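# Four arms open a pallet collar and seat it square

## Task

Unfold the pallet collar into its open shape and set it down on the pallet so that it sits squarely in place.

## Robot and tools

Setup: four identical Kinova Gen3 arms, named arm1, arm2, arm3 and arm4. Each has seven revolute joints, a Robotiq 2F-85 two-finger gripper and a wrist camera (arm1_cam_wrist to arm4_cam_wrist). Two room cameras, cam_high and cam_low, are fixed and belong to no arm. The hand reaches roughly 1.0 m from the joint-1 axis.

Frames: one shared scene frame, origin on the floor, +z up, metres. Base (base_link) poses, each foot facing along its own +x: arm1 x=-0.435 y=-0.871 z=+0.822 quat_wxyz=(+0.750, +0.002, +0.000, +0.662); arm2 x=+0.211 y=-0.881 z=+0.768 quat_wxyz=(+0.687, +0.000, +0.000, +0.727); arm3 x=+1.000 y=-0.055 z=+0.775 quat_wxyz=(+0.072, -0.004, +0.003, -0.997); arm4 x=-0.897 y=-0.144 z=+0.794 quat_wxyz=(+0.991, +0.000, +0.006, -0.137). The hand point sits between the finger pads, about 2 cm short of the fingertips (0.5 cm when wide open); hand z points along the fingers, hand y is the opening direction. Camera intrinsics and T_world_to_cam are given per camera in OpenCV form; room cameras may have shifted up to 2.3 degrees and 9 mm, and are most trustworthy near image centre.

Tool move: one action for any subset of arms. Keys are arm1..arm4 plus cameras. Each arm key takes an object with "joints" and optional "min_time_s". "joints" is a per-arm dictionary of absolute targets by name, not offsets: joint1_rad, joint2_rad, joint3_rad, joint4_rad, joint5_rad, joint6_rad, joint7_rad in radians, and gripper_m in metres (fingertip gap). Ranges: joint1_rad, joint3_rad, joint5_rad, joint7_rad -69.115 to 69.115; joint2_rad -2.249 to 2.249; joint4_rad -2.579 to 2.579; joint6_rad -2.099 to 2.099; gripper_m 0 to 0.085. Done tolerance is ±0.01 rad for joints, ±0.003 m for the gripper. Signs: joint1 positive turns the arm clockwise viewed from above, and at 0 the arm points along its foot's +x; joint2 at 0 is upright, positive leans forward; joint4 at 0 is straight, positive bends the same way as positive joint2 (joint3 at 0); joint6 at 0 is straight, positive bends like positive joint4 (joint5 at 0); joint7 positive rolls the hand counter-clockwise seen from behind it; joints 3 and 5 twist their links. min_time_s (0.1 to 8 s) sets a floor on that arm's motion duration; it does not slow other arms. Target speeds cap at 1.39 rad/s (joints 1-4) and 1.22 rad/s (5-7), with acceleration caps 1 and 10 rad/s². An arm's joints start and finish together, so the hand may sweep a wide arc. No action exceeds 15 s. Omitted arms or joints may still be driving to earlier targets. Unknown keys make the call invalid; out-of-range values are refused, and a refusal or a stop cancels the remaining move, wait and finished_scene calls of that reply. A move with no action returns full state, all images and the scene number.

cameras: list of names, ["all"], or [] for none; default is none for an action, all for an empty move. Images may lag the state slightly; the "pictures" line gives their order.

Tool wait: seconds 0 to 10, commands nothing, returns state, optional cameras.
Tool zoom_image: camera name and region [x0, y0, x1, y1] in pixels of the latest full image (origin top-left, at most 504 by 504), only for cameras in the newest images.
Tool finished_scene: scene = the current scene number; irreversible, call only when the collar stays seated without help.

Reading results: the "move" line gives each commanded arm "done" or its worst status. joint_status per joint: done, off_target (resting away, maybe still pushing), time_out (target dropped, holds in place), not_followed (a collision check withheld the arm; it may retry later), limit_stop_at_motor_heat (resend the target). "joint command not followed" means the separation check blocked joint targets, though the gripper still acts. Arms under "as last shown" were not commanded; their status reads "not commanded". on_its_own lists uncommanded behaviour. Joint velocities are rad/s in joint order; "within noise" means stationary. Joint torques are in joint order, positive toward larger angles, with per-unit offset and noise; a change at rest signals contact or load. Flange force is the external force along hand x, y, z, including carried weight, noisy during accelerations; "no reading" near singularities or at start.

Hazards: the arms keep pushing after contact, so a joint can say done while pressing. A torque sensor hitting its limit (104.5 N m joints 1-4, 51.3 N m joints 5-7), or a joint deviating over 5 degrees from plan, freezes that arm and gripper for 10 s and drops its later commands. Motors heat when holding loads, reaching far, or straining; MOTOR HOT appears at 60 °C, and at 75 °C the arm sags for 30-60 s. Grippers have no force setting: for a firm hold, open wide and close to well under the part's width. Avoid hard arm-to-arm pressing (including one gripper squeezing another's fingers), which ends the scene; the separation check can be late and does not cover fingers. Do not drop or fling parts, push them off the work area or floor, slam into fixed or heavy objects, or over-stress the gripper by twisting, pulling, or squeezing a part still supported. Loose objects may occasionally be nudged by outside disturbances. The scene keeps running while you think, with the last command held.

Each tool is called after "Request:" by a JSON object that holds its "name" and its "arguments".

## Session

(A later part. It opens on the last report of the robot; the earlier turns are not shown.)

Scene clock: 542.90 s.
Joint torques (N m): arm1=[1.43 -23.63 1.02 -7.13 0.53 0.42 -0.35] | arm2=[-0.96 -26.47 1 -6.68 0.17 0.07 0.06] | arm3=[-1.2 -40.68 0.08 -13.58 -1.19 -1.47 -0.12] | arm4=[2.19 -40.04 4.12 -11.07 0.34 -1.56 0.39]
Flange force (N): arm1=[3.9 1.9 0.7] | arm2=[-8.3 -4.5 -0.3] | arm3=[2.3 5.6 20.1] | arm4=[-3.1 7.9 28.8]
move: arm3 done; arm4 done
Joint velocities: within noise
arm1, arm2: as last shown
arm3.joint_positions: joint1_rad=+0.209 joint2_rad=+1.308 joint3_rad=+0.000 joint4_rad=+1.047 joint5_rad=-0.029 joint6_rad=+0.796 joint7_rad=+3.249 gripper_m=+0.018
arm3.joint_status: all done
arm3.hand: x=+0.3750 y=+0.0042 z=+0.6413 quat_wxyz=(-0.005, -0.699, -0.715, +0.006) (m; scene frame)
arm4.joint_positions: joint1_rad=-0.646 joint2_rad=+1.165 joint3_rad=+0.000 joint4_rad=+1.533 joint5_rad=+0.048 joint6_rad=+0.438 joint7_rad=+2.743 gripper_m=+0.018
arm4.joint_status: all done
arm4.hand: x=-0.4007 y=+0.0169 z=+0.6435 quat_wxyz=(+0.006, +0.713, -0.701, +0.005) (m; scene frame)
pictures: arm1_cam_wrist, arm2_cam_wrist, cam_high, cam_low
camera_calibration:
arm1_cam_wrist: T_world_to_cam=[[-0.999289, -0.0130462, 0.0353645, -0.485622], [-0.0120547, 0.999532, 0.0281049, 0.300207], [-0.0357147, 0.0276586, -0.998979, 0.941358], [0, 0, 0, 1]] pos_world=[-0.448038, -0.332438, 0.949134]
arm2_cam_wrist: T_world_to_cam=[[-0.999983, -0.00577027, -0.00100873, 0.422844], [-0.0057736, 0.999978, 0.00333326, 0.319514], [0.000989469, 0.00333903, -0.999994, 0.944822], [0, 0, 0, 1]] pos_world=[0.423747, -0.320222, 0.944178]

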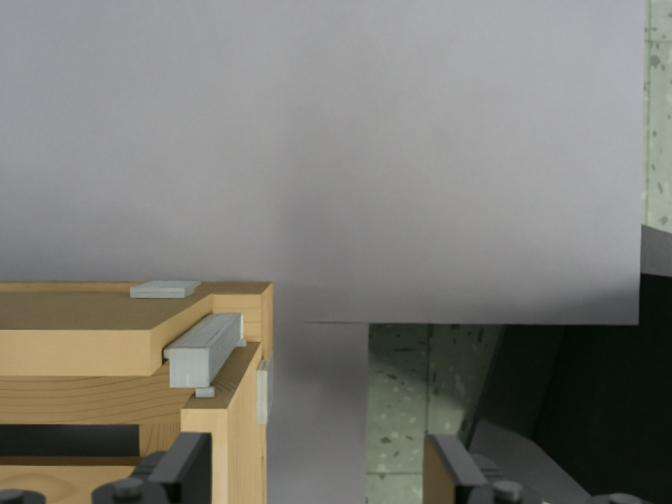

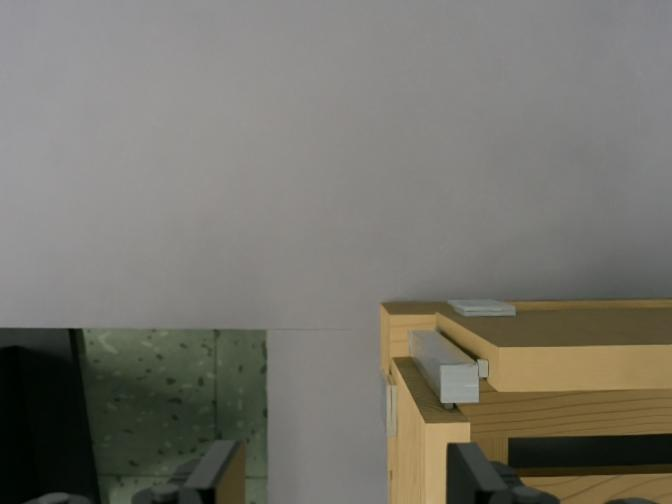

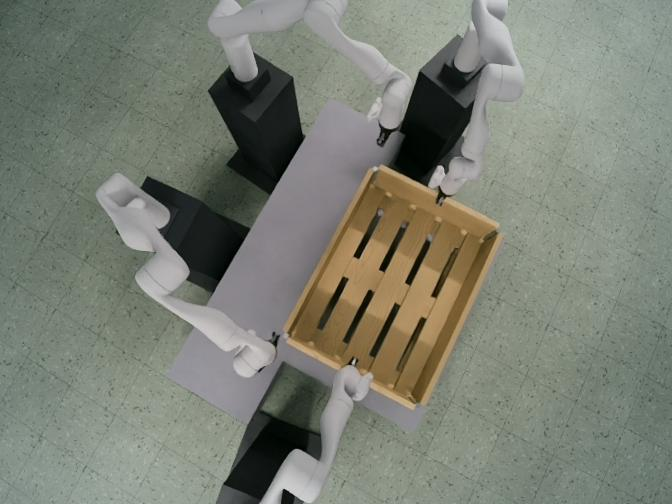

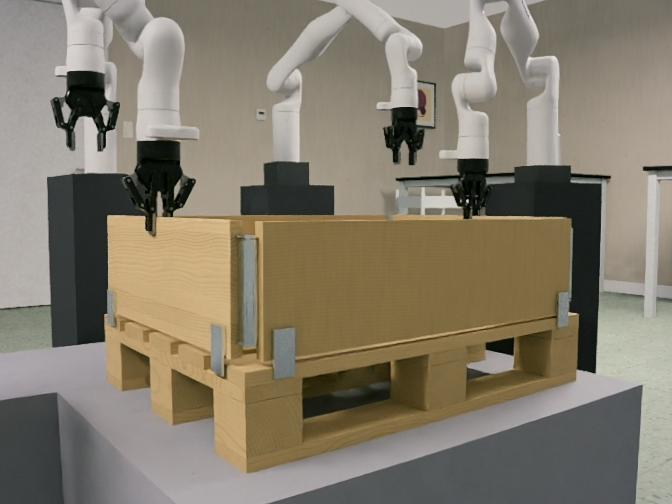

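Request:
{"name": "move", "arguments": {"arm3": {"joints": {"joint1_rad": 0.2094, "joint2_rad": 1.3219, "joint4_rad": 1.0399, "joint5_rad": -0.0293, "joint6_rad": 0.7891, "joint7_rad": 3.2494}, "min_time_s": 1.2}, "arm4": {"joints": {"joint1_rad": -0.6461, "joint2_rad": 1.1762, "joint4_rad": 1.5287, "joint5_rad": 0.049, "joint6_rad": 0.4319, "joint7_rad": 2.7425}, "min_time_s": 1.2}, "cameras": ["arm1_cam_wrist", "arm2_cam_wrist", "cam_low"]}}

Request:
{"name": "zoom_image", "arguments": {"camera": "cam_low", "region": [90, 280, 310, 400]}}

Request:
{"name": "zoom_image", "arguments": {"camera": "cam_low", "region": [480, 250, 610, 350]}}

Request:
{"name": "zoom_image", "arguments": {"camera": "arm1_cam_wrist", "region": [120, 260, 300, 440]}}

Request:
{"name": "zoom_image", "arguments": {"camera": "arm2_cam_wrist", "region": [360, 280, 540, 460]}}

Scene clock: 549.67 s.
Joint torques (N m): arm1=[1.44 -23.59 0.98 -7.14 0.52 0.42 -0.35] | arm2=[-0.96 -26.46 0.93 -6.6 0.16 0.05 0.06] | arm3=[-1 -40.56 0.18 -13.36 -1.2 -1.34 -0.23] | arm4=[2.19 -40.38 4.13 -11.21 0.37 -1.68 0.41]
Flange force (N): arm1=[4.0 1.9 0.7] | arm2=[-8.8 -4.6 -0.3] | arm3=[2.2 5.5 20.0] | arm4=[-3.1 8.2 29.0]
move: arm3 done; arm4 done
Joint velocities: within noise
arm1, arm2: as last shown
arm3.joint_positions: joint1_rad=+0.209 joint2_rad=+1.322 joint3_rad=+0.000 joint4_rad=+1.040 joint5_rad=-0.029 joint6_rad=+0.789 joint7_rad=+3.249 gripper_m=+0.018
arm3.joint_status: all done
arm3.hand: x=+0.3750 y=+0.0042 z=+0.6343 quat_wxyz=(-0.005, -0.699, -0.715, +0.006) (m; scene frame)
arm4.joint_positions: joint1_rad=-0.646 joint2_rad=+1.176 joint3_rad=+0.000 joint4_rad=+1.529 joint5_rad=+0.049 joint6_rad=+0.432 joint7_rad=+2.742 gripper_m=+0.018
arm4.joint_status: all done
arm4.hand: x=-0.4007 y=+0.0169 z=+0.6384 quat_wxyz=(+0.006, +0.713, -0.701, +0.005) (m; scene frame)
pictures: arm1_cam_wrist, arm2_cam_wrist, cam_low
camera_calibration:
arm1_cam_wrist: T_world_to_cam=[[-0.999289, -0.0130462, 0.0353645, -0.485622], [-0.0120547, 0.999532, 0.0281049, 0.300207], [-0.0357147, 0.0276586, -0.998979, 0.941358], [0, 0, 0, 1]] pos_world=[-0.448038, -0.332438, 0.949134]
arm2_cam_wrist: T_world_to_cam=[[-0.999983, -0.00577027, -0.00100873, 0.422844], [-0.0057736, 0.999978, 0.00333326, 0.319514], [0.000989469, 0.00333903, -0.999994, 0.944822], [0, 0, 0, 1]] pos_world=[0.423747, -0.320222, 0.944178]

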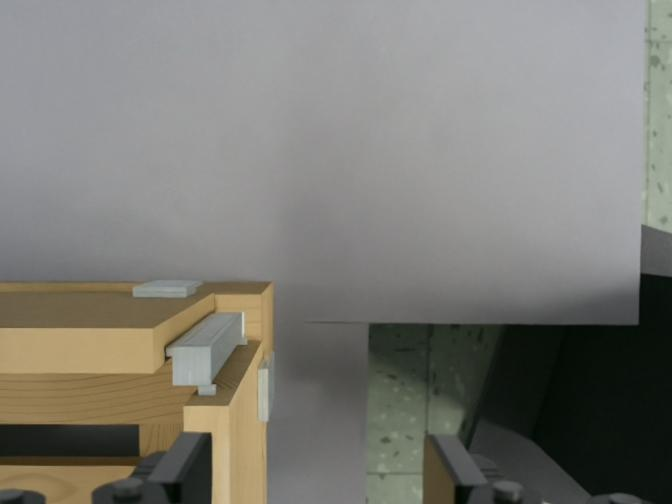

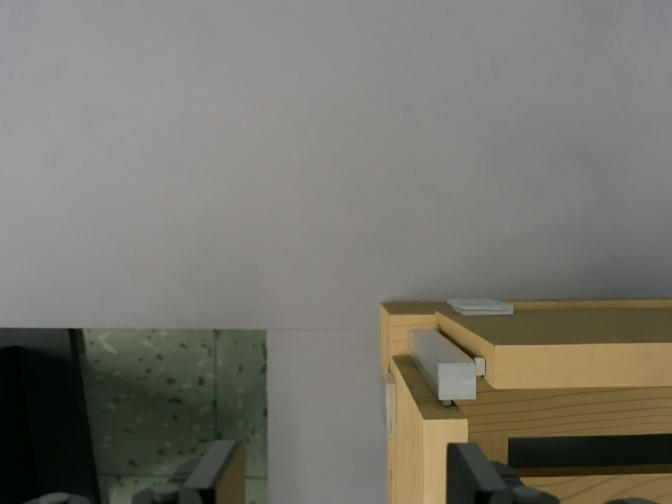

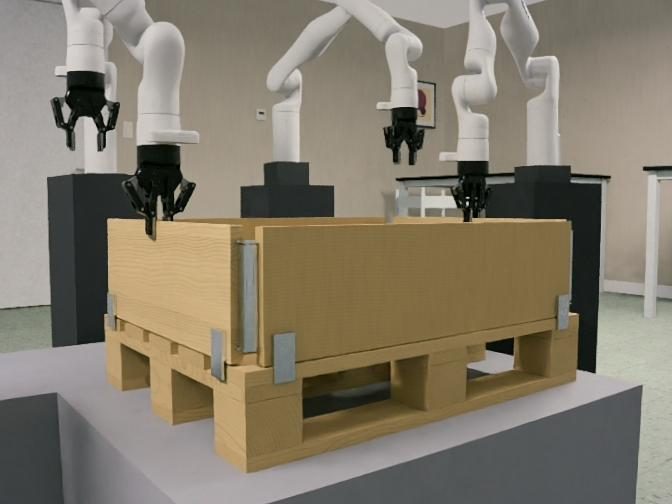

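Scaled by 2.291 from the camera's 672x504 image, which has a finer 960x720 frame.

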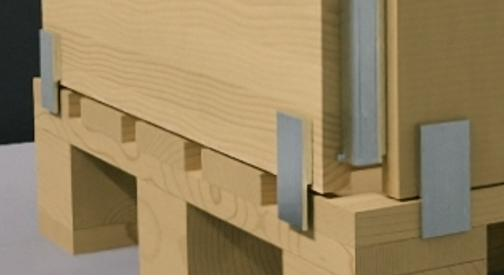

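Scaled by 3.877 from the camera's 672x504 image, which has a finer 960x720 frame.

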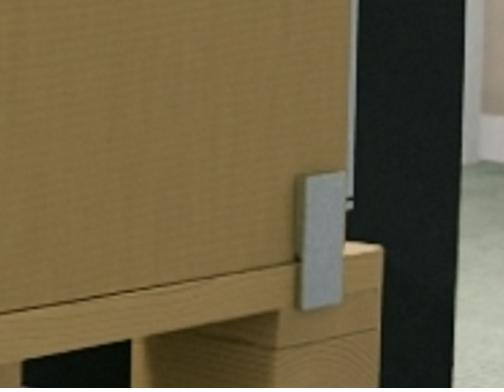

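Scaled by 2.800.

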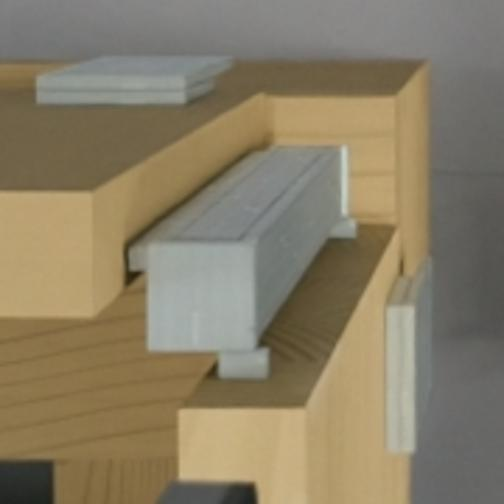

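Scaled by 2.800.

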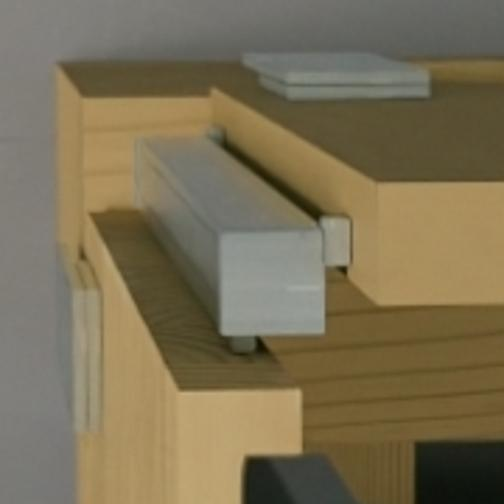

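Request:
{"name": "move", "arguments": {"arm3": {"joints": {"joint2_rad": 1.3278, "joint4_rad": 1.0367, "joint6_rad": 0.7864}, "min_time_s": 1.0}, "arm4": {"joints": {"joint2_rad": 1.1828, "joint4_rad": 1.5258, "joint6_rad": 0.4282}, "min_time_s": 1.0}, "cameras": ["cam_low"]}}

Request:
{"name": "zoom_image", "arguments": {"camera": "cam_low", "region": [90, 280, 310, 400]}}

Request:
{"name": "zoom_image", "arguments": {"camera": "cam_low", "region": [480, 250, 610, 350]}}

Scene clock: 554.47 s.
Joint torques (N m): arm1=[1.41 -23.64 1.02 -7.11 0.52 0.41 -0.35] | arm2=[-1.01 -26.48 1 -6.64 0.13 0.08 0.07] | arm3=[0.13 -40.65 0.96 -16.16 -1.03 -3.88 -0.29] | arm4=[1 -29.6 2.09 -9.26 -0.21 -2.33 0.23]
Flange force (N): arm1=[3.7 1.9 0.7] | arm2=[-8.5 -4.6 -0.3] | arm3=[-0.4 11.8 14.9] | arm4=[0.2 8.5 6.8]
move: arm3 done; arm4 done
Joint velocities: within noise
arm1, arm2: as last shown
arm3.joint_positions: joint1_rad=+0.209 joint2_rad=+1.328 joint3_rad=+0.000 joint4_rad=+1.037 joint5_rad=-0.029 joint6_rad=+0.786 joint7_rad=+3.249 gripper_m=+0.018
arm3.joint_status: all done
arm3.hand: x=+0.3749 y=+0.0043 z=+0.6313 quat_wxyz=(-0.005, -0.699, -0.715, +0.006) (m; scene frame)
arm4.joint_positions: joint1_rad=-0.646 joint2_rad=+1.183 joint3_rad=+0.000 joint4_rad=+1.526 joint5_rad=+0.049 joint6_rad=+0.428 joint7_rad=+2.742 gripper_m=+0.018
arm4.joint_status: all done
arm4.hand: x=-0.4007 y=+0.0170 z=+0.6354 quat_wxyz=(+0.006, +0.713, -0.701, +0.005) (m; scene frame)
pictures: cam_low

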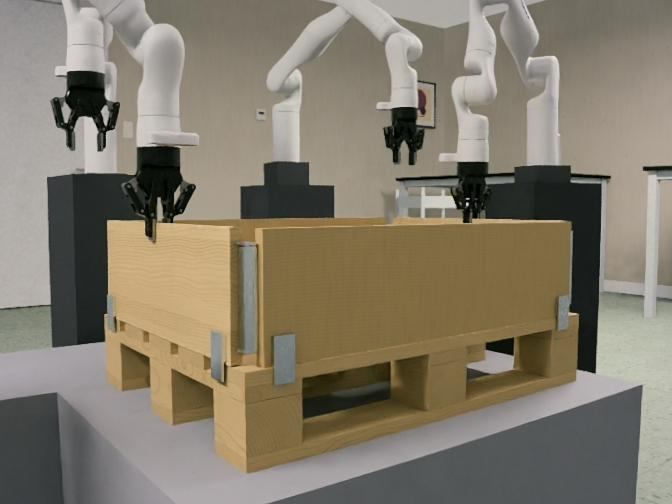

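Scaled by 2.291 from the camera's 672x504 image, which has a finer 960x720 frame.

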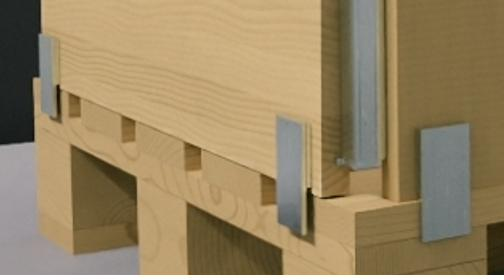

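Scaled by 3.877 from the camera's 672x504 image, which has a finer 960x720 frame.

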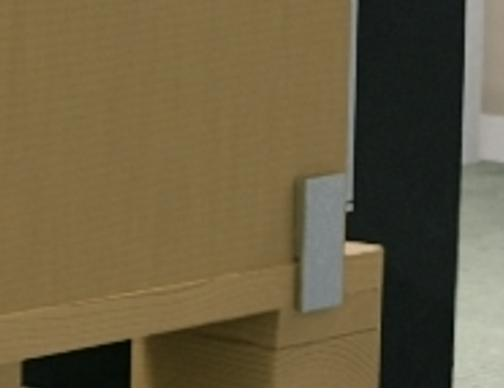

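Request:
{"name": "move", "arguments": {"arm3": {"joints": {"joint2_rad": 1.3304, "joint4_rad": 1.0384, "joint6_rad": 0.7823}, "min_time_s": 1.0}, "arm4": {"joints": {"joint1_rad": -0.6457, "joint2_rad": 1.1844, "joint4_rad": 1.5231, "joint6_rad": 0.4289}, "min_time_s": 1.0}, "cameras": ["arm1_cam_wrist", "arm2_cam_wrist", "cam_low"]}}

Request:
{"name": "zoom_image", "arguments": {"camera": "cam_low", "region": [90, 280, 310, 400]}}

Request:
{"name": "zoom_image", "arguments": {"camera": "arm1_cam_wrist", "region": [120, 260, 300, 440]}}

Request:
{"name": "zoom_image", "arguments": {"camera": "arm2_cam_wrist", "region": [360, 280, 540, 460]}}

Scene clock: 560.07 s.
Joint torques (N m): arm1=[1.41 -23.65 1.01 -7.11 0.53 0.41 -0.35] | arm2=[-0.84 -26.49 1.04 -6.63 0.14 0.05 0.05] | arm3=[0.15 -30.96 1.03 -12.53 -0.83 -3.98 -0.29] | arm4=[2.4 -23.87 3.77 -15.15 0.23 -7.14 0.23]
Flange force (N): arm1=[3.7 1.9 0.8] | arm2=[-8.8 -4.4 -0.3] | arm3=[-0.5 10.4 -0.4] | arm4=[2.4 23.2 -17.3]
move: arm3 done; arm4 done
Joint velocities: within noise
arm1, arm2: as last shown
arm3.joint_positions: joint1_rad=+0.209 joint2_rad=+1.330 joint3_rad=+0.000 joint4_rad=+1.038 joint5_rad=-0.029 joint6_rad=+0.782 joint7_rad=+3.249 gripper_m=+0.018
arm3.joint_status: all done
arm3.hand: x=+0.3757 y=+0.0043 z=+0.6293 quat_wxyz=(-0.005, -0.699, -0.715, +0.006) (m; scene frame)
arm4.joint_positions: joint1_rad=-0.646 joint2_rad=+1.184 joint3_rad=+0.000 joint4_rad=+1.523 joint5_rad=+0.049 joint6_rad=+0.429 joint7_rad=+2.742 gripper_m=+0.018
arm4.joint_status: all done
arm4.hand: x=-0.4000 y=+0.0170 z=+0.6349 quat_wxyz=(+0.005, +0.713, -0.701, +0.005) (m; scene frame)
pictures: arm1_cam_wrist, arm2_cam_wrist, cam_low
camera_calibration:
arm1_cam_wrist: T_world_to_cam=[[-0.999289, -0.0130462, 0.0353645, -0.485622], [-0.0120547, 0.999532, 0.0281049, 0.300207], [-0.0357147, 0.0276586, -0.998979, 0.941358], [0, 0, 0, 1]] pos_world=[-0.448038, -0.332438, 0.949134]
arm2_cam_wrist: T_world_to_cam=[[-0.999983, -0.00577027, -0.00100873, 0.422844], [-0.0057736, 0.999978, 0.00333326, 0.319514], [0.000989469, 0.00333903, -0.999994, 0.944822], [0, 0, 0, 1]] pos_world=[0.423747, -0.320222, 0.944178]

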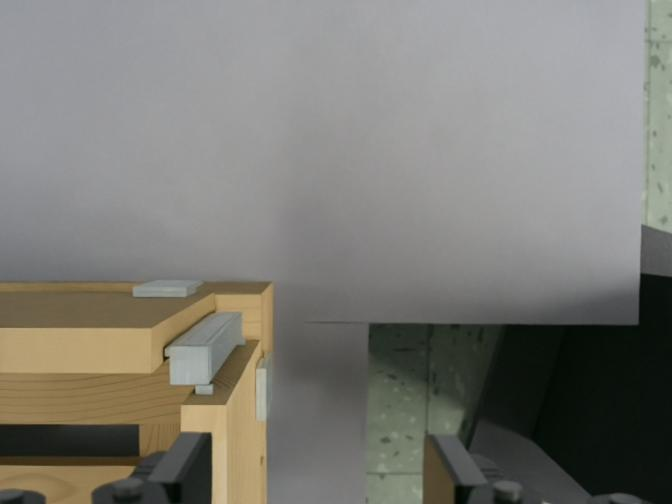

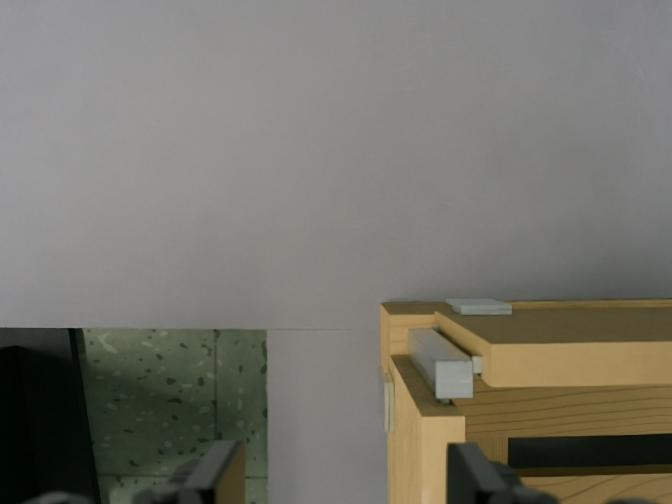

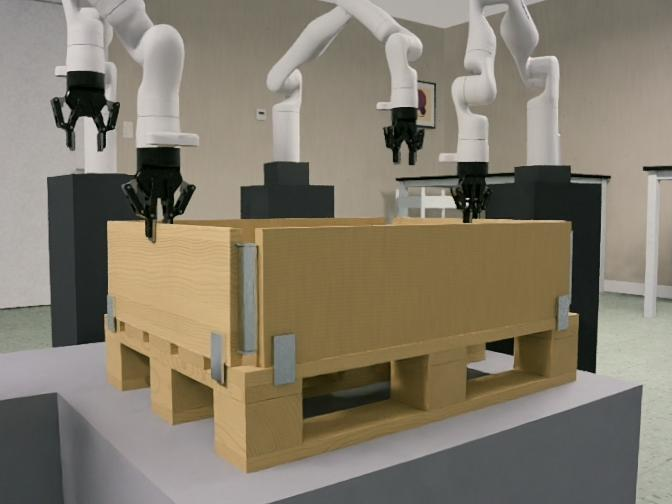

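Scaled by 2.291 from the camera's 672x504 image, which has a finer 960x720 frame.

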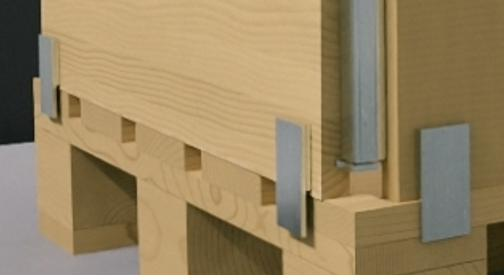

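Scaled by 2.800.

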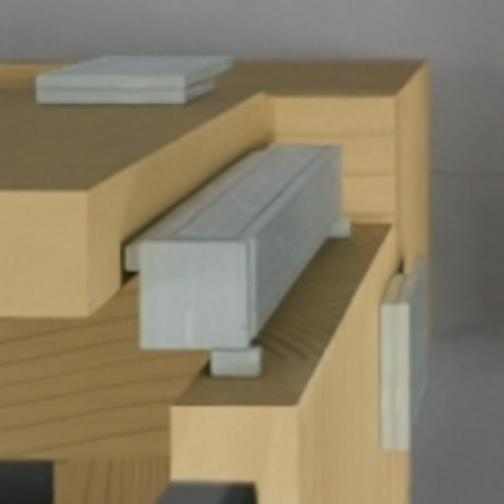

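Scaled by 2.800.

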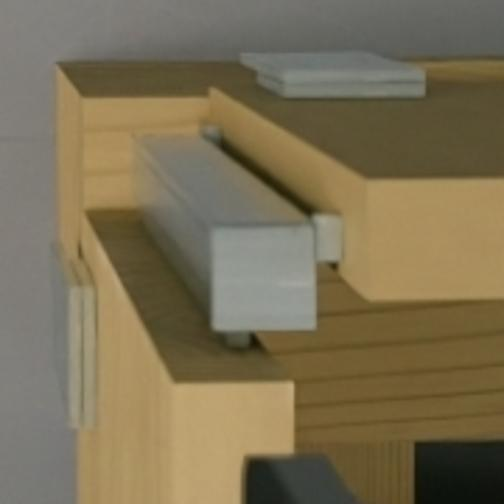

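Request:
{"name": "move", "arguments": {"arm1": {"joints": {"joint1_rad": -0.0999, "joint2_rad": 0.8159, "joint4_rad": 1.887, "joint6_rad": 0.4387, "joint7_rad": 1.5708}}, "arm2": {"joints": {"joint1_rad": 0.2599, "joint2_rad": 0.7243, "joint4_rad": 1.8029, "joint6_rad": 0.6144, "joint7_rad": 1.5708}}, "arm4": {"joints": {"joint1_rad": -0.6461, "joint2_rad": 1.1816, "joint4_rad": 1.5264, "joint6_rad": 0.4287}, "min_time_s": 1.0}}}

Request:
{"name": "move", "arguments": {"arm1": {"joints": {"joint1_rad": -0.0999, "joint2_rad": 1.6265, "joint4_rad": 2.1974, "joint6_rad": -1.4677, "joint7_rad": 1.5708}}, "arm2": {"joints": {"joint1_rad": 0.2599, "joint2_rad": 1.4499, "joint4_rad": 2.2692, "joint6_rad": -1.3629, "joint7_rad": 1.5708}}, "cameras": ["arm1_cam_wrist", "arm2_cam_wrist", "cam_low"]}}

Scene clock: 577.37 s.
Joint torques (N m): arm1=[1.4 -17.85 0.98 -4.45 0.54 0.41 -0.33] | arm2=[-0.98 -19.08 0.88 -3.71 0.11 0.06 0.1] | arm3=[0.05 -30.81 0.93 -12.43 -0.82 -3.95 -0.26] | arm4=[1.06 -32.25 2.19 -9.09 -0.21 -1.68 0.2]
Flange force (N): arm1=[3.6 3.2 0.1] | arm2=[-5.7 -2.5 0.0] | arm3=[-0.4 10.2 -0.5] | arm4=[-0.4 7.3 13.4]
move: arm1 done; arm2 done; arm4 done
Joint velocities: within noise
arm1.joint_positions: joint1_rad=-0.100 joint2_rad=+0.816 joint3_rad=+0.000 joint4_rad=+1.887 joint5_rad=+0.000 joint6_rad=+0.439 joint7_rad=+1.571 gripper_m=+0.050
arm1.joint_status: all done
arm1.hand: x=-0.3991 y=-0.4315 z=+0.8007 quat_wxyz=(+0.000, +0.698, -0.716, -0.002) (m; scene frame)
arm2.joint_positions: joint1_rad=+0.260 joint2_rad=+0.724 joint3_rad=+0.000 joint4_rad=+1.803 joint5_rad=+0.000 joint6_rad=+0.614 joint7_rad=+1.571 gripper_m=+0.050
arm2.joint_status: all done
arm2.hand: x=+0.3290 y=-0.4352 z=+0.7999 quat_wxyz=(+0.000, +0.631, -0.775, +0.000) (m; scene frame)
arm3: as last shown
arm4.joint_positions: joint1_rad=-0.646 joint2_rad=+1.182 joint3_rad=+0.000 joint4_rad=+1.526 joint5_rad=+0.049 joint6_rad=+0.429 joint7_rad=+2.742 gripper_m=+0.018
arm4.joint_status: all done
arm4.hand: x=-0.4007 y=+0.0170 z=+0.6359 quat_wxyz=(+0.006, +0.713, -0.701, +0.005) (m; scene frame)
pictures: none

Scene clock: 579.83 s.
Joint torques (N m): arm1=[1.39 -15.86 1.07 2.68 0.52 -1.71 -0.35] | arm2=[-0.9 -17.82 1.07 4.35 0.12 -2.06 0.06] | arm3=[0.05 -30.79 0.95 -12.45 -0.84 -3.95 -0.24] | arm4=[1.02 -32.21 2.25 -9.19 -0.24 -1.71 0.16]
Flange force (N): arm1=[-0.8 6.1 -3.7] | arm2=[1.0 -0.9 4.8] | arm3=[-0.5 10.4 -0.6] | arm4=[-0.1 7.5 13.2]
move: arm1 done; arm2 done
Joint velocities: within noise
arm1.joint_positions: joint1_rad=-0.100 joint2_rad=+1.626 joint3_rad=+0.000 joint4_rad=+2.197 joint5_rad=+0.000 joint6_rad=-1.468 joint7_rad=+1.571 gripper_m=+0.050
arm1.joint_status: all done
arm1.hand: x=-0.3995 y=-0.4288 z=+0.6207 quat_wxyz=(-0.274, +0.644, -0.661, -0.269) (m; scene frame)
arm2.joint_positions: joint1_rad=+0.260 joint2_rad=+1.450 joint3_rad=+0.000 joint4_rad=+2.269 joint5_rad=+0.000 joint6_rad=-1.363 joint7_rad=+1.571 gripper_m=+0.050
arm2.joint_status: all done
arm2.hand: x=+0.3302 y=-0.4290 z=+0.6202 quat_wxyz=(-0.297, +0.583, -0.716, -0.242) (m; scene frame)
arm3, arm4: as last shown
pictures: arm1_cam_wrist, arm2_cam_wrist, cam_low
camera_calibration:
arm1_cam_wrist: T_world_to_cam=[[-0.999835, -0.0075883, 0.0164827, -0.418255], [0.0067656, 0.686963, 0.726661, -0.10096], [-0.0168371, 0.726653, -0.686798, 0.880487], [0, 0, 0, 1]] pos_world=[-0.402678, -0.573626, 0.684975]
arm2_cam_wrist: T_world_to_cam=[[-0.980047, 0.198702, -0.0050839, 0.410741], [0.136494, 0.691374, 0.709487, -0.133641], [0.144491, 0.694636, -0.7047, 0.831512], [0, 0, 0, 1]] pos_world=[0.30064, -0.566817, 0.682872]

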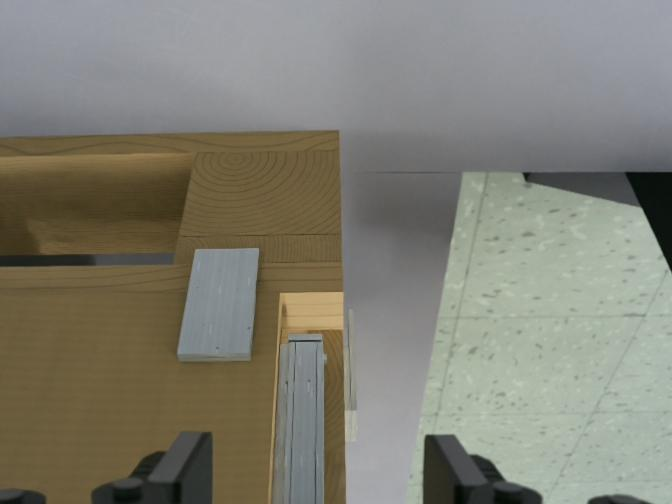

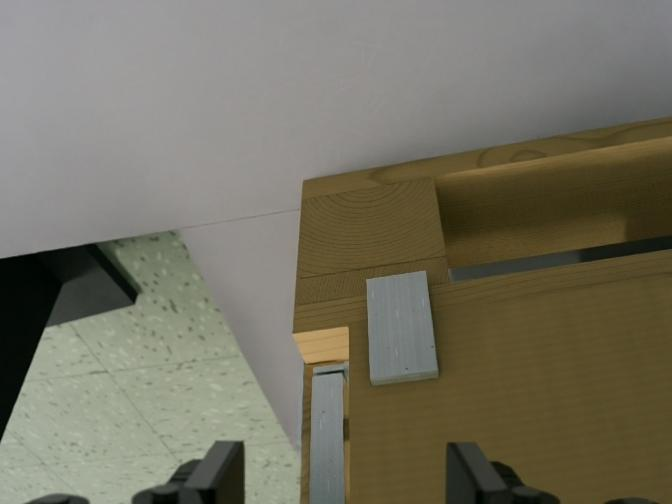

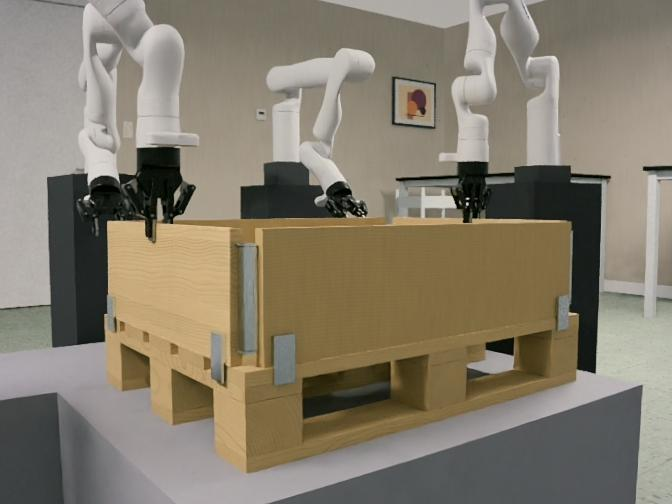

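Request:
{"name": "zoom_image", "arguments": {"camera": "arm1_cam_wrist", "region": [100, 200, 380, 400]}}

Request:
{"name": "zoom_image", "arguments": {"camera": "arm2_cam_wrist", "region": [270, 220, 550, 420]}}

Request:
{"name": "zoom_image", "arguments": {"camera": "cam_low", "region": [90, 280, 310, 400]}}

Request:
{"name": "zoom_image", "arguments": {"camera": "cam_low", "region": [480, 250, 610, 350]}}

Scaled by 1.800.

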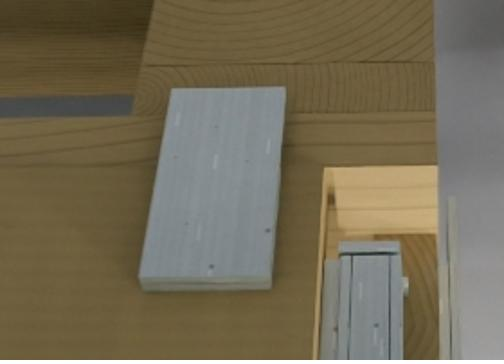

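Scaled by 1.800.

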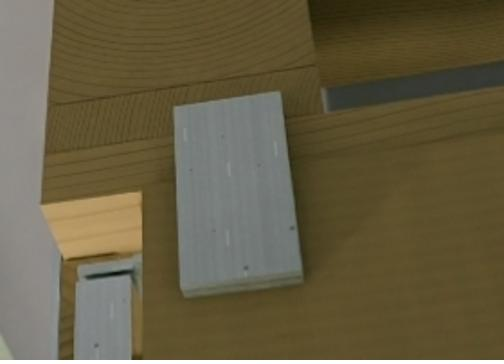

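Scaled by 2.291 from the camera's 672x504 image, which has a finer 960x720 frame.

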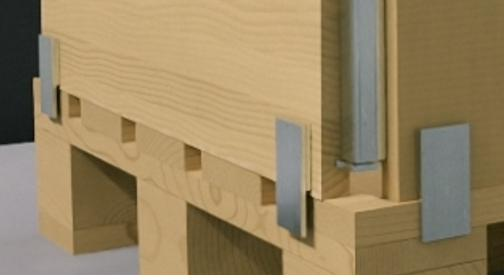

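Scaled by 3.877 from the camera's 672x504 image, which has a finer 960x720 frame.

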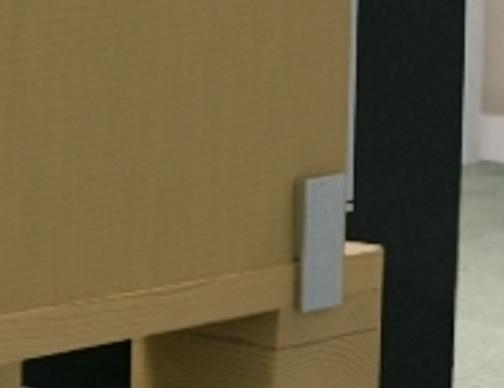

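Request:
{"name": "move", "arguments": {"arm4": {"joints": {"joint2_rad": 1.1834, "joint4_rad": 1.5257, "joint6_rad": 0.4277}, "min_time_s": 0.6}}}

Request:
{"name": "move", "arguments": {"arm3": {"joints": {"gripper_m": 0.05}}, "arm4": {"joints": {"gripper_m": 0.05}}, "cameras": ["arm1_cam_wrist", "arm2_cam_wrist", "arm3_cam_wrist", "arm4_cam_wrist", "cam_low"]}}

Request:
{"name": "zoom_image", "arguments": {"camera": "arm1_cam_wrist", "region": [100, 200, 380, 400]}}

Request:
{"name": "zoom_image", "arguments": {"camera": "arm2_cam_wrist", "region": [270, 220, 550, 420]}}

Request:
{"name": "zoom_image", "arguments": {"camera": "cam_low", "region": [90, 280, 310, 400]}}

Request:
{"name": "zoom_image", "arguments": {"camera": "cam_low", "region": [480, 250, 610, 350]}}

Scene clock: 587.03 s.
Joint torques (N m): arm1=[1.41 -15.87 1.08 2.67 0.57 -1.71 -0.38] | arm2=[-0.97 -17.83 0.99 4.33 0.08 -2.06 0.08] | arm3=[-0.32 -30.83 0.56 -12.43 -1.03 -3.95 -0.3] | arm4=[2.05 -27.3 3.36 -9.12 0.03 -2.57 0.23]
Flange force (N): arm1=[-0.8 6.3 -3.7] | arm2=[1.1 -1.4 4.7] | arm3=[0.2 10.3 -0.5] | arm4=[-1.3 10.0 1.5]
move: arm4 done
Joint velocities: within noise
arm1, arm2, arm3: as last shown
arm4.joint_positions: joint1_rad=-0.646 joint2_rad=+1.183 joint3_rad=+0.000 joint4_rad=+1.526 joint5_rad=+0.049 joint6_rad=+0.428 joint7_rad=+2.742 gripper_m=+0.018
arm4.joint_status: all done
arm4.hand: x=-0.4008 y=+0.0170 z=+0.6351 quat_wxyz=(+0.006, +0.713, -0.701, +0.005) (m; scene frame)
pictures: none

Scene clock: 587.97 s.
Joint torques (N m): arm1=[1.41 -15.88 1.08 2.64 0.52 -1.71 -0.38] | arm2=[-0.93 -17.77 1.05 4.18 0.04 -2.05 0.07] | arm3=[0.38 -23.62 1.67 -5.3 -0.23 -0.29 -0.23] | arm4=[1.49 -21.84 2.52 -3.57 -0.1 0.71 0.28]
Flange force (N): arm1=[-0.8 6.1 -3.8] | arm2=[1.0 -1.3 4.2] | arm3=[0.4 -2.0 -3.8] | arm4=[-2.3 3.3 -0.9]
move: arm3 done; arm4 done
Joint velocities: within noise
arm1, arm2: as last shown
arm3.joint_positions: joint1_rad=+0.209 joint2_rad=+1.330 joint3_rad=+0.000 joint4_rad=+1.038 joint5_rad=-0.029 joint6_rad=+0.782 joint7_rad=+3.249 gripper_m=+0.050
arm3.joint_status: all done
arm3.hand: x=+0.3757 y=+0.0043 z=+0.6293 quat_wxyz=(-0.005, -0.699, -0.715, +0.006) (m; scene frame)
arm4.joint_positions: joint1_rad=-0.646 joint2_rad=+1.183 joint3_rad=+0.000 joint4_rad=+1.526 joint5_rad=+0.049 joint6_rad=+0.428 joint7_rad=+2.742 gripper_m=+0.050
arm4.joint_status: all done
arm4.hand: x=-0.4008 y=+0.0170 z=+0.6351 quat_wxyz=(+0.006, +0.713, -0.701, +0.005) (m; scene frame)
pictures: arm1_cam_wrist, arm2_cam_wrist, arm3_cam_wrist, arm4_cam_wrist, cam_low
camera_calibration:
arm1_cam_wrist: T_world_to_cam=[[-0.999835, -0.0075883, 0.0164827, -0.418255], [0.0067656, 0.686963, 0.726661, -0.10096], [-0.0168371, 0.726653, -0.686798, 0.880487], [0, 0, 0, 1]] pos_world=[-0.402678, -0.573626, 0.684975]
arm2_cam_wrist: T_world_to_cam=[[-0.980047, 0.198702, -0.0050839, 0.410741], [0.136494, 0.691374, 0.709487, -0.133641], [0.144491, 0.694636, -0.7047, 0.831512], [0, 0, 0, 1]] pos_world=[0.30064, -0.566817, 0.682872]
arm3_cam_wrist: T_world_to_cam=[[0.999449, 0.0331605, -0.00114564, -0.375708], [0.0331797, -0.999043, 0.0285017, 0.0264325], [-0.000199415, -0.028524, -0.999593, 0.776707], [0, 0, 0, 1]] pos_world=[0.374779, 0.0610207, 0.775207]
arm4_cam_wrist: T_world_to_cam=[[-0.999753, -0.0211953, 0.00665015, -0.406204], [-0.0213024, 0.999637, -0.0164731, 0.035643], [-0.00629858, -0.0166107, -0.999842, 0.781512], [0, 0, 0, 1]] pos_world=[-0.400422, -0.0312582, 0.784678]

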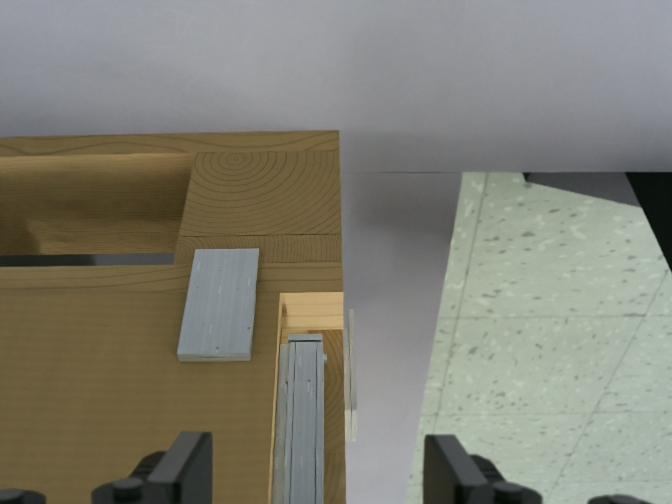

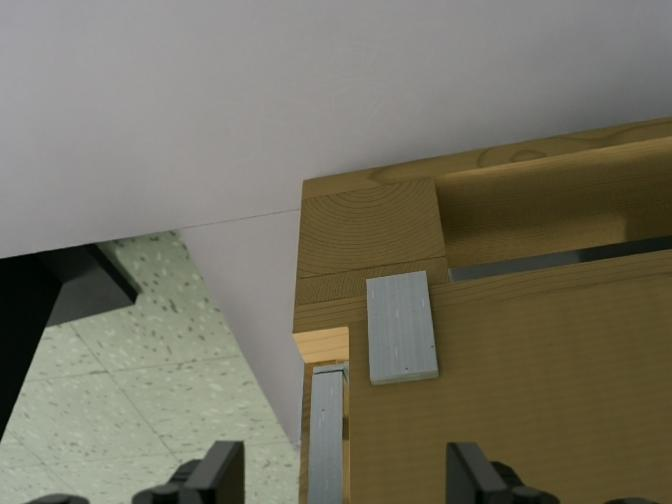

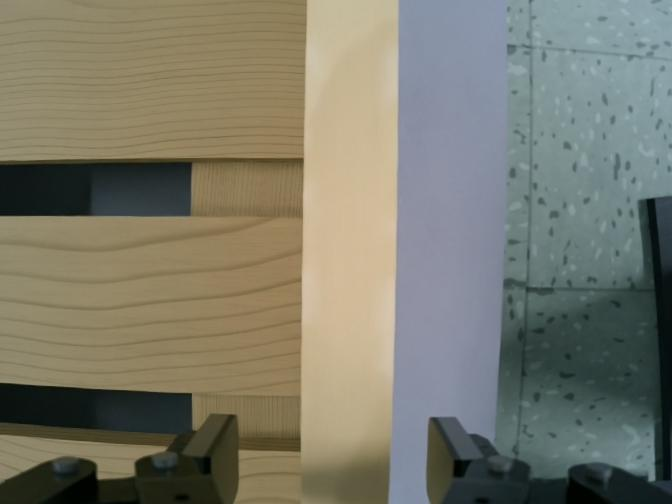

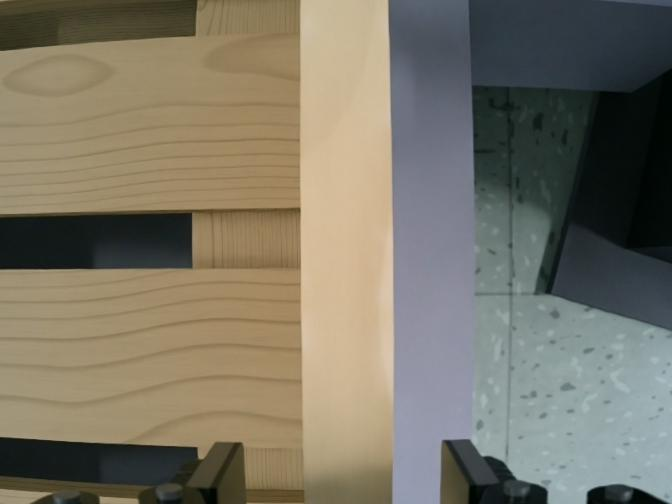

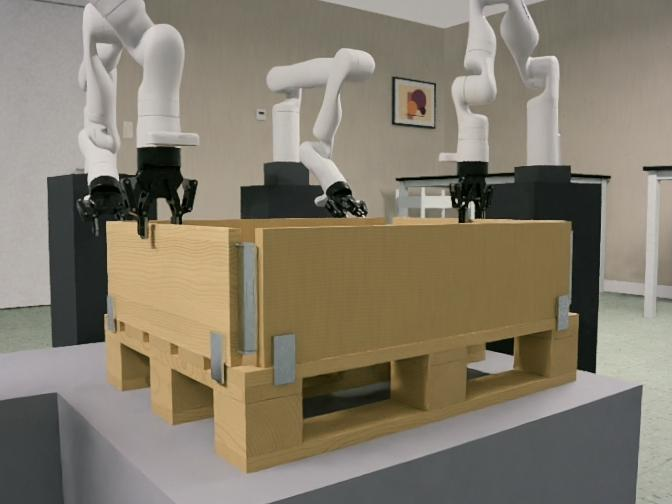

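Scaled by 1.800.

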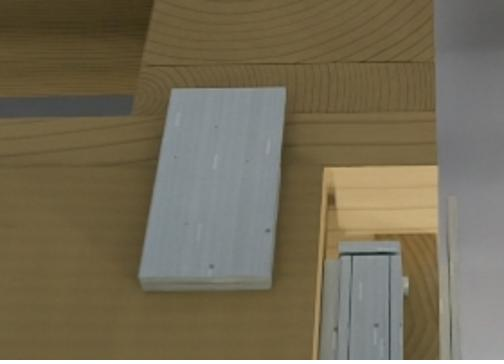

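Scaled by 1.800.

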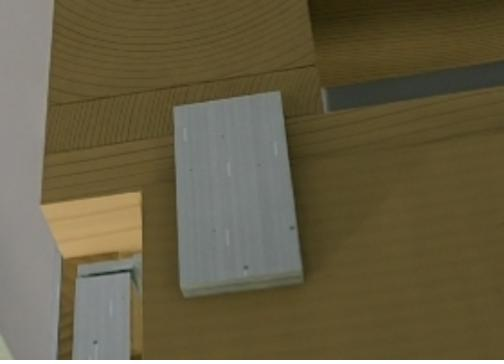

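Scaled by 2.291 from the camera's 672x504 image, which has a finer 960x720 frame.

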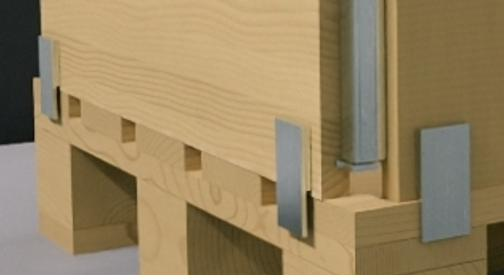

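Scaled by 3.877 from the camera's 672x504 image, which has a finer 960x720 frame.

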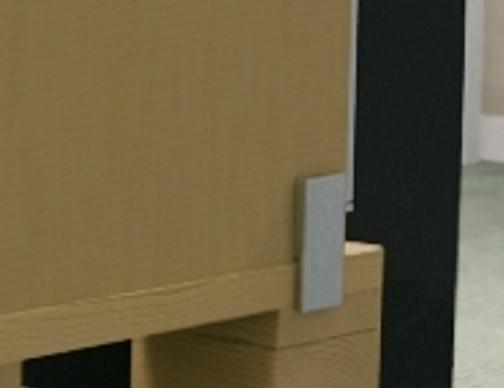

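Request:
{"name": "move", "arguments": {"arm3": {"joints": {"joint2_rad": 1.0607, "joint4_rad": 1.1019, "joint6_rad": 0.9891}, "min_time_s": 1.5}, "arm4": {"joints": {"joint2_rad": 0.8674, "joint4_rad": 1.5825, "joint6_rad": 0.6853}, "min_time_s": 1.5}, "cameras": ["arm3_cam_wrist", "arm4_cam_wrist", "cam_high", "cam_low"]}}

Request:
{"name": "zoom_image", "arguments": {"camera": "cam_high", "region": [260, 150, 520, 420]}}

Request:
{"name": "zoom_image", "arguments": {"camera": "cam_low", "region": [80, 200, 340, 460]}}

Request:
{"name": "zoom_image", "arguments": {"camera": "cam_low", "region": [340, 200, 600, 460]}}

Scene clock: 594.90 s.
Joint torques (N m): arm1=[1.46 -15.85 1.1 2.62 0.55 -1.68 -0.34] | arm2=[-0.87 -17.82 0.95 4.3 0.08 -2.02 0.06] | arm3=[0.42 -22.77 1.66 -6.5 -0.23 -0.32 -0.25] | arm4=[1.57 -20.55 2.43 -5.48 -0.09 0.69 0.29]
Flange force (N): arm1=[-0.8 6.4 -4.0] | arm2=[1.2 -1.2 4.5] | arm3=[0.1 -1.0 -4.3] | arm4=[-2.6 3.2 -0.3]
move: arm3 done; arm4 done
Joint velocities: within noise
arm1, arm2: as last shown
arm3.joint_positions: joint1_rad=+0.209 joint2_rad=+1.061 joint3_rad=+0.000 joint4_rad=+1.102 joint5_rad=-0.029 joint6_rad=+0.989 joint7_rad=+3.249 gripper_m=+0.050
arm3.joint_status: all done
arm3.hand: x=+0.3771 y=+0.0022 z=+0.7842 quat_wxyz=(-0.007, -0.697, -0.717, +0.007) (m; scene frame)
arm4.joint_positions: joint1_rad=-0.646 joint2_rad=+0.867 joint3_rad=+0.000 joint4_rad=+1.582 joint5_rad=+0.049 joint6_rad=+0.685 joint7_rad=+2.742 gripper_m=+0.050
arm4.joint_status: all done
arm4.hand: x=-0.3970 y=+0.0139 z=+0.7916 quat_wxyz=(+0.007, +0.711, -0.704, +0.010) (m; scene frame)
pictures: arm3_cam_wrist, arm4_cam_wrist, cam_high, cam_low
camera_calibration:
arm3_cam_wrist: T_world_to_cam=[[0.999282, 0.0378671, -0.00104497, -0.376896], [0.0378811, -0.998756, 0.032413, 0.015063], [0.000183717, -0.0324293, -0.999474, 0.931384], [0, 0, 0, 1]] pos_world=[0.375884, 0.0595204, 0.930012]
arm4_cam_wrist: T_world_to_cam=[[-0.999894, -0.0144863, 0.00126014, -0.399416], [-0.0145141, 0.999559, -0.0259149, 0.051644], [-0.000884174, -0.0259304, -0.999663, 0.940186], [0, 0, 0, 1]] pos_world=[-0.397793, -0.0330278, 0.941711]

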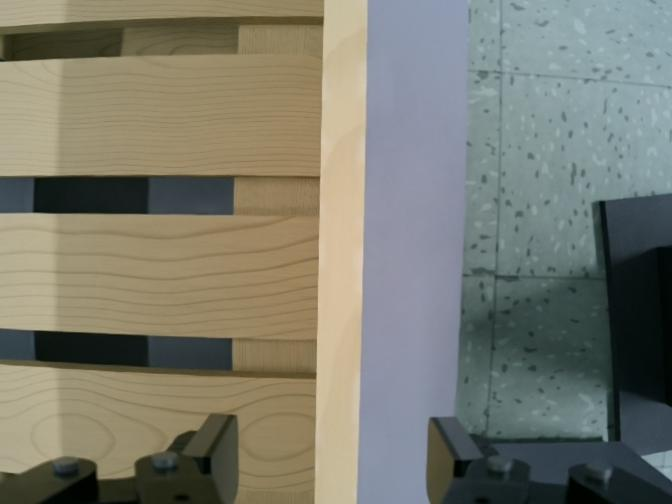

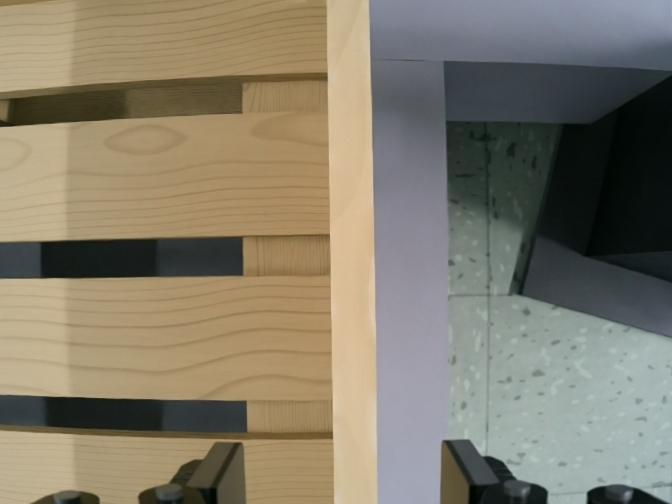

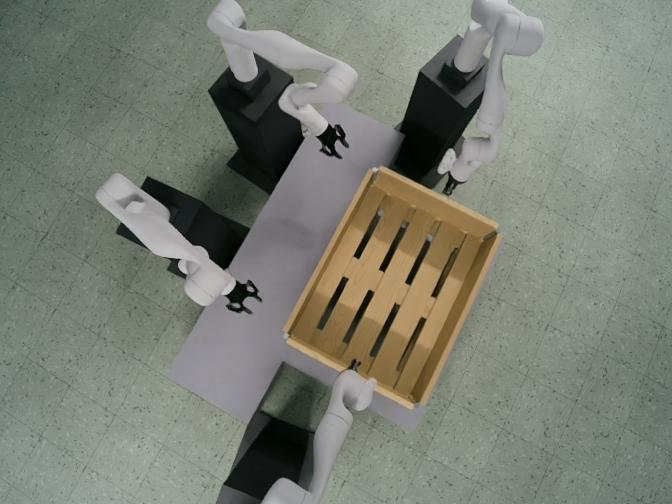

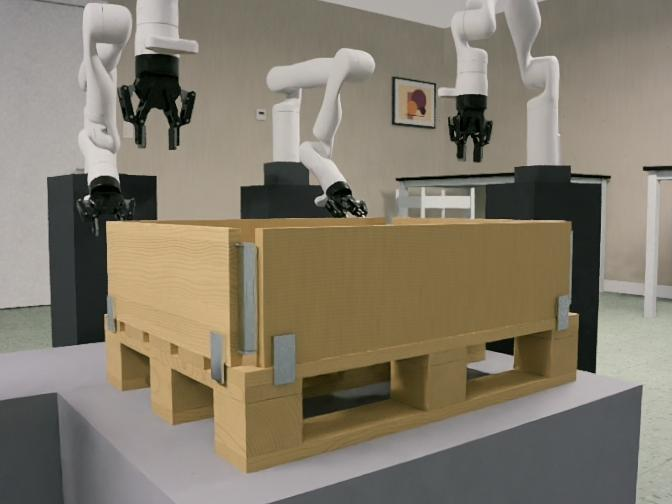

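Scaled by 1.867 from the camera's 672x504 image, which has a finer 960x720 frame.

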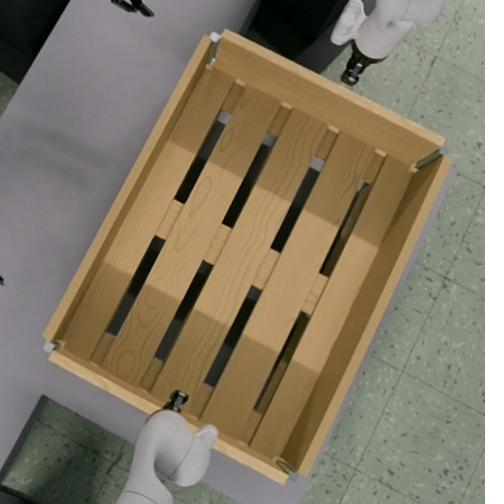

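Scaled by 1.938 from the camera's 672x504 image, which has a finer 960x720 frame.

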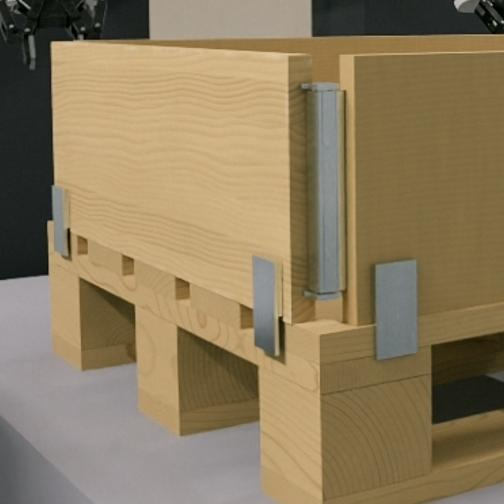

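Scaled by 1.938 from the camera's 672x504 image, which has a finer 960x720 frame.

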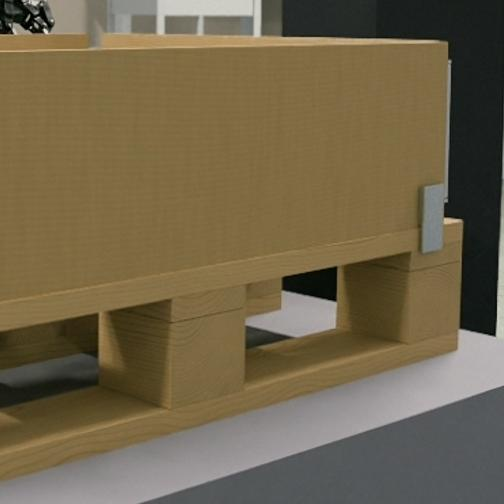

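Request:
{"name": "finished_scene", "arguments": {"scene": 1}}

The scene is finished: the task was done.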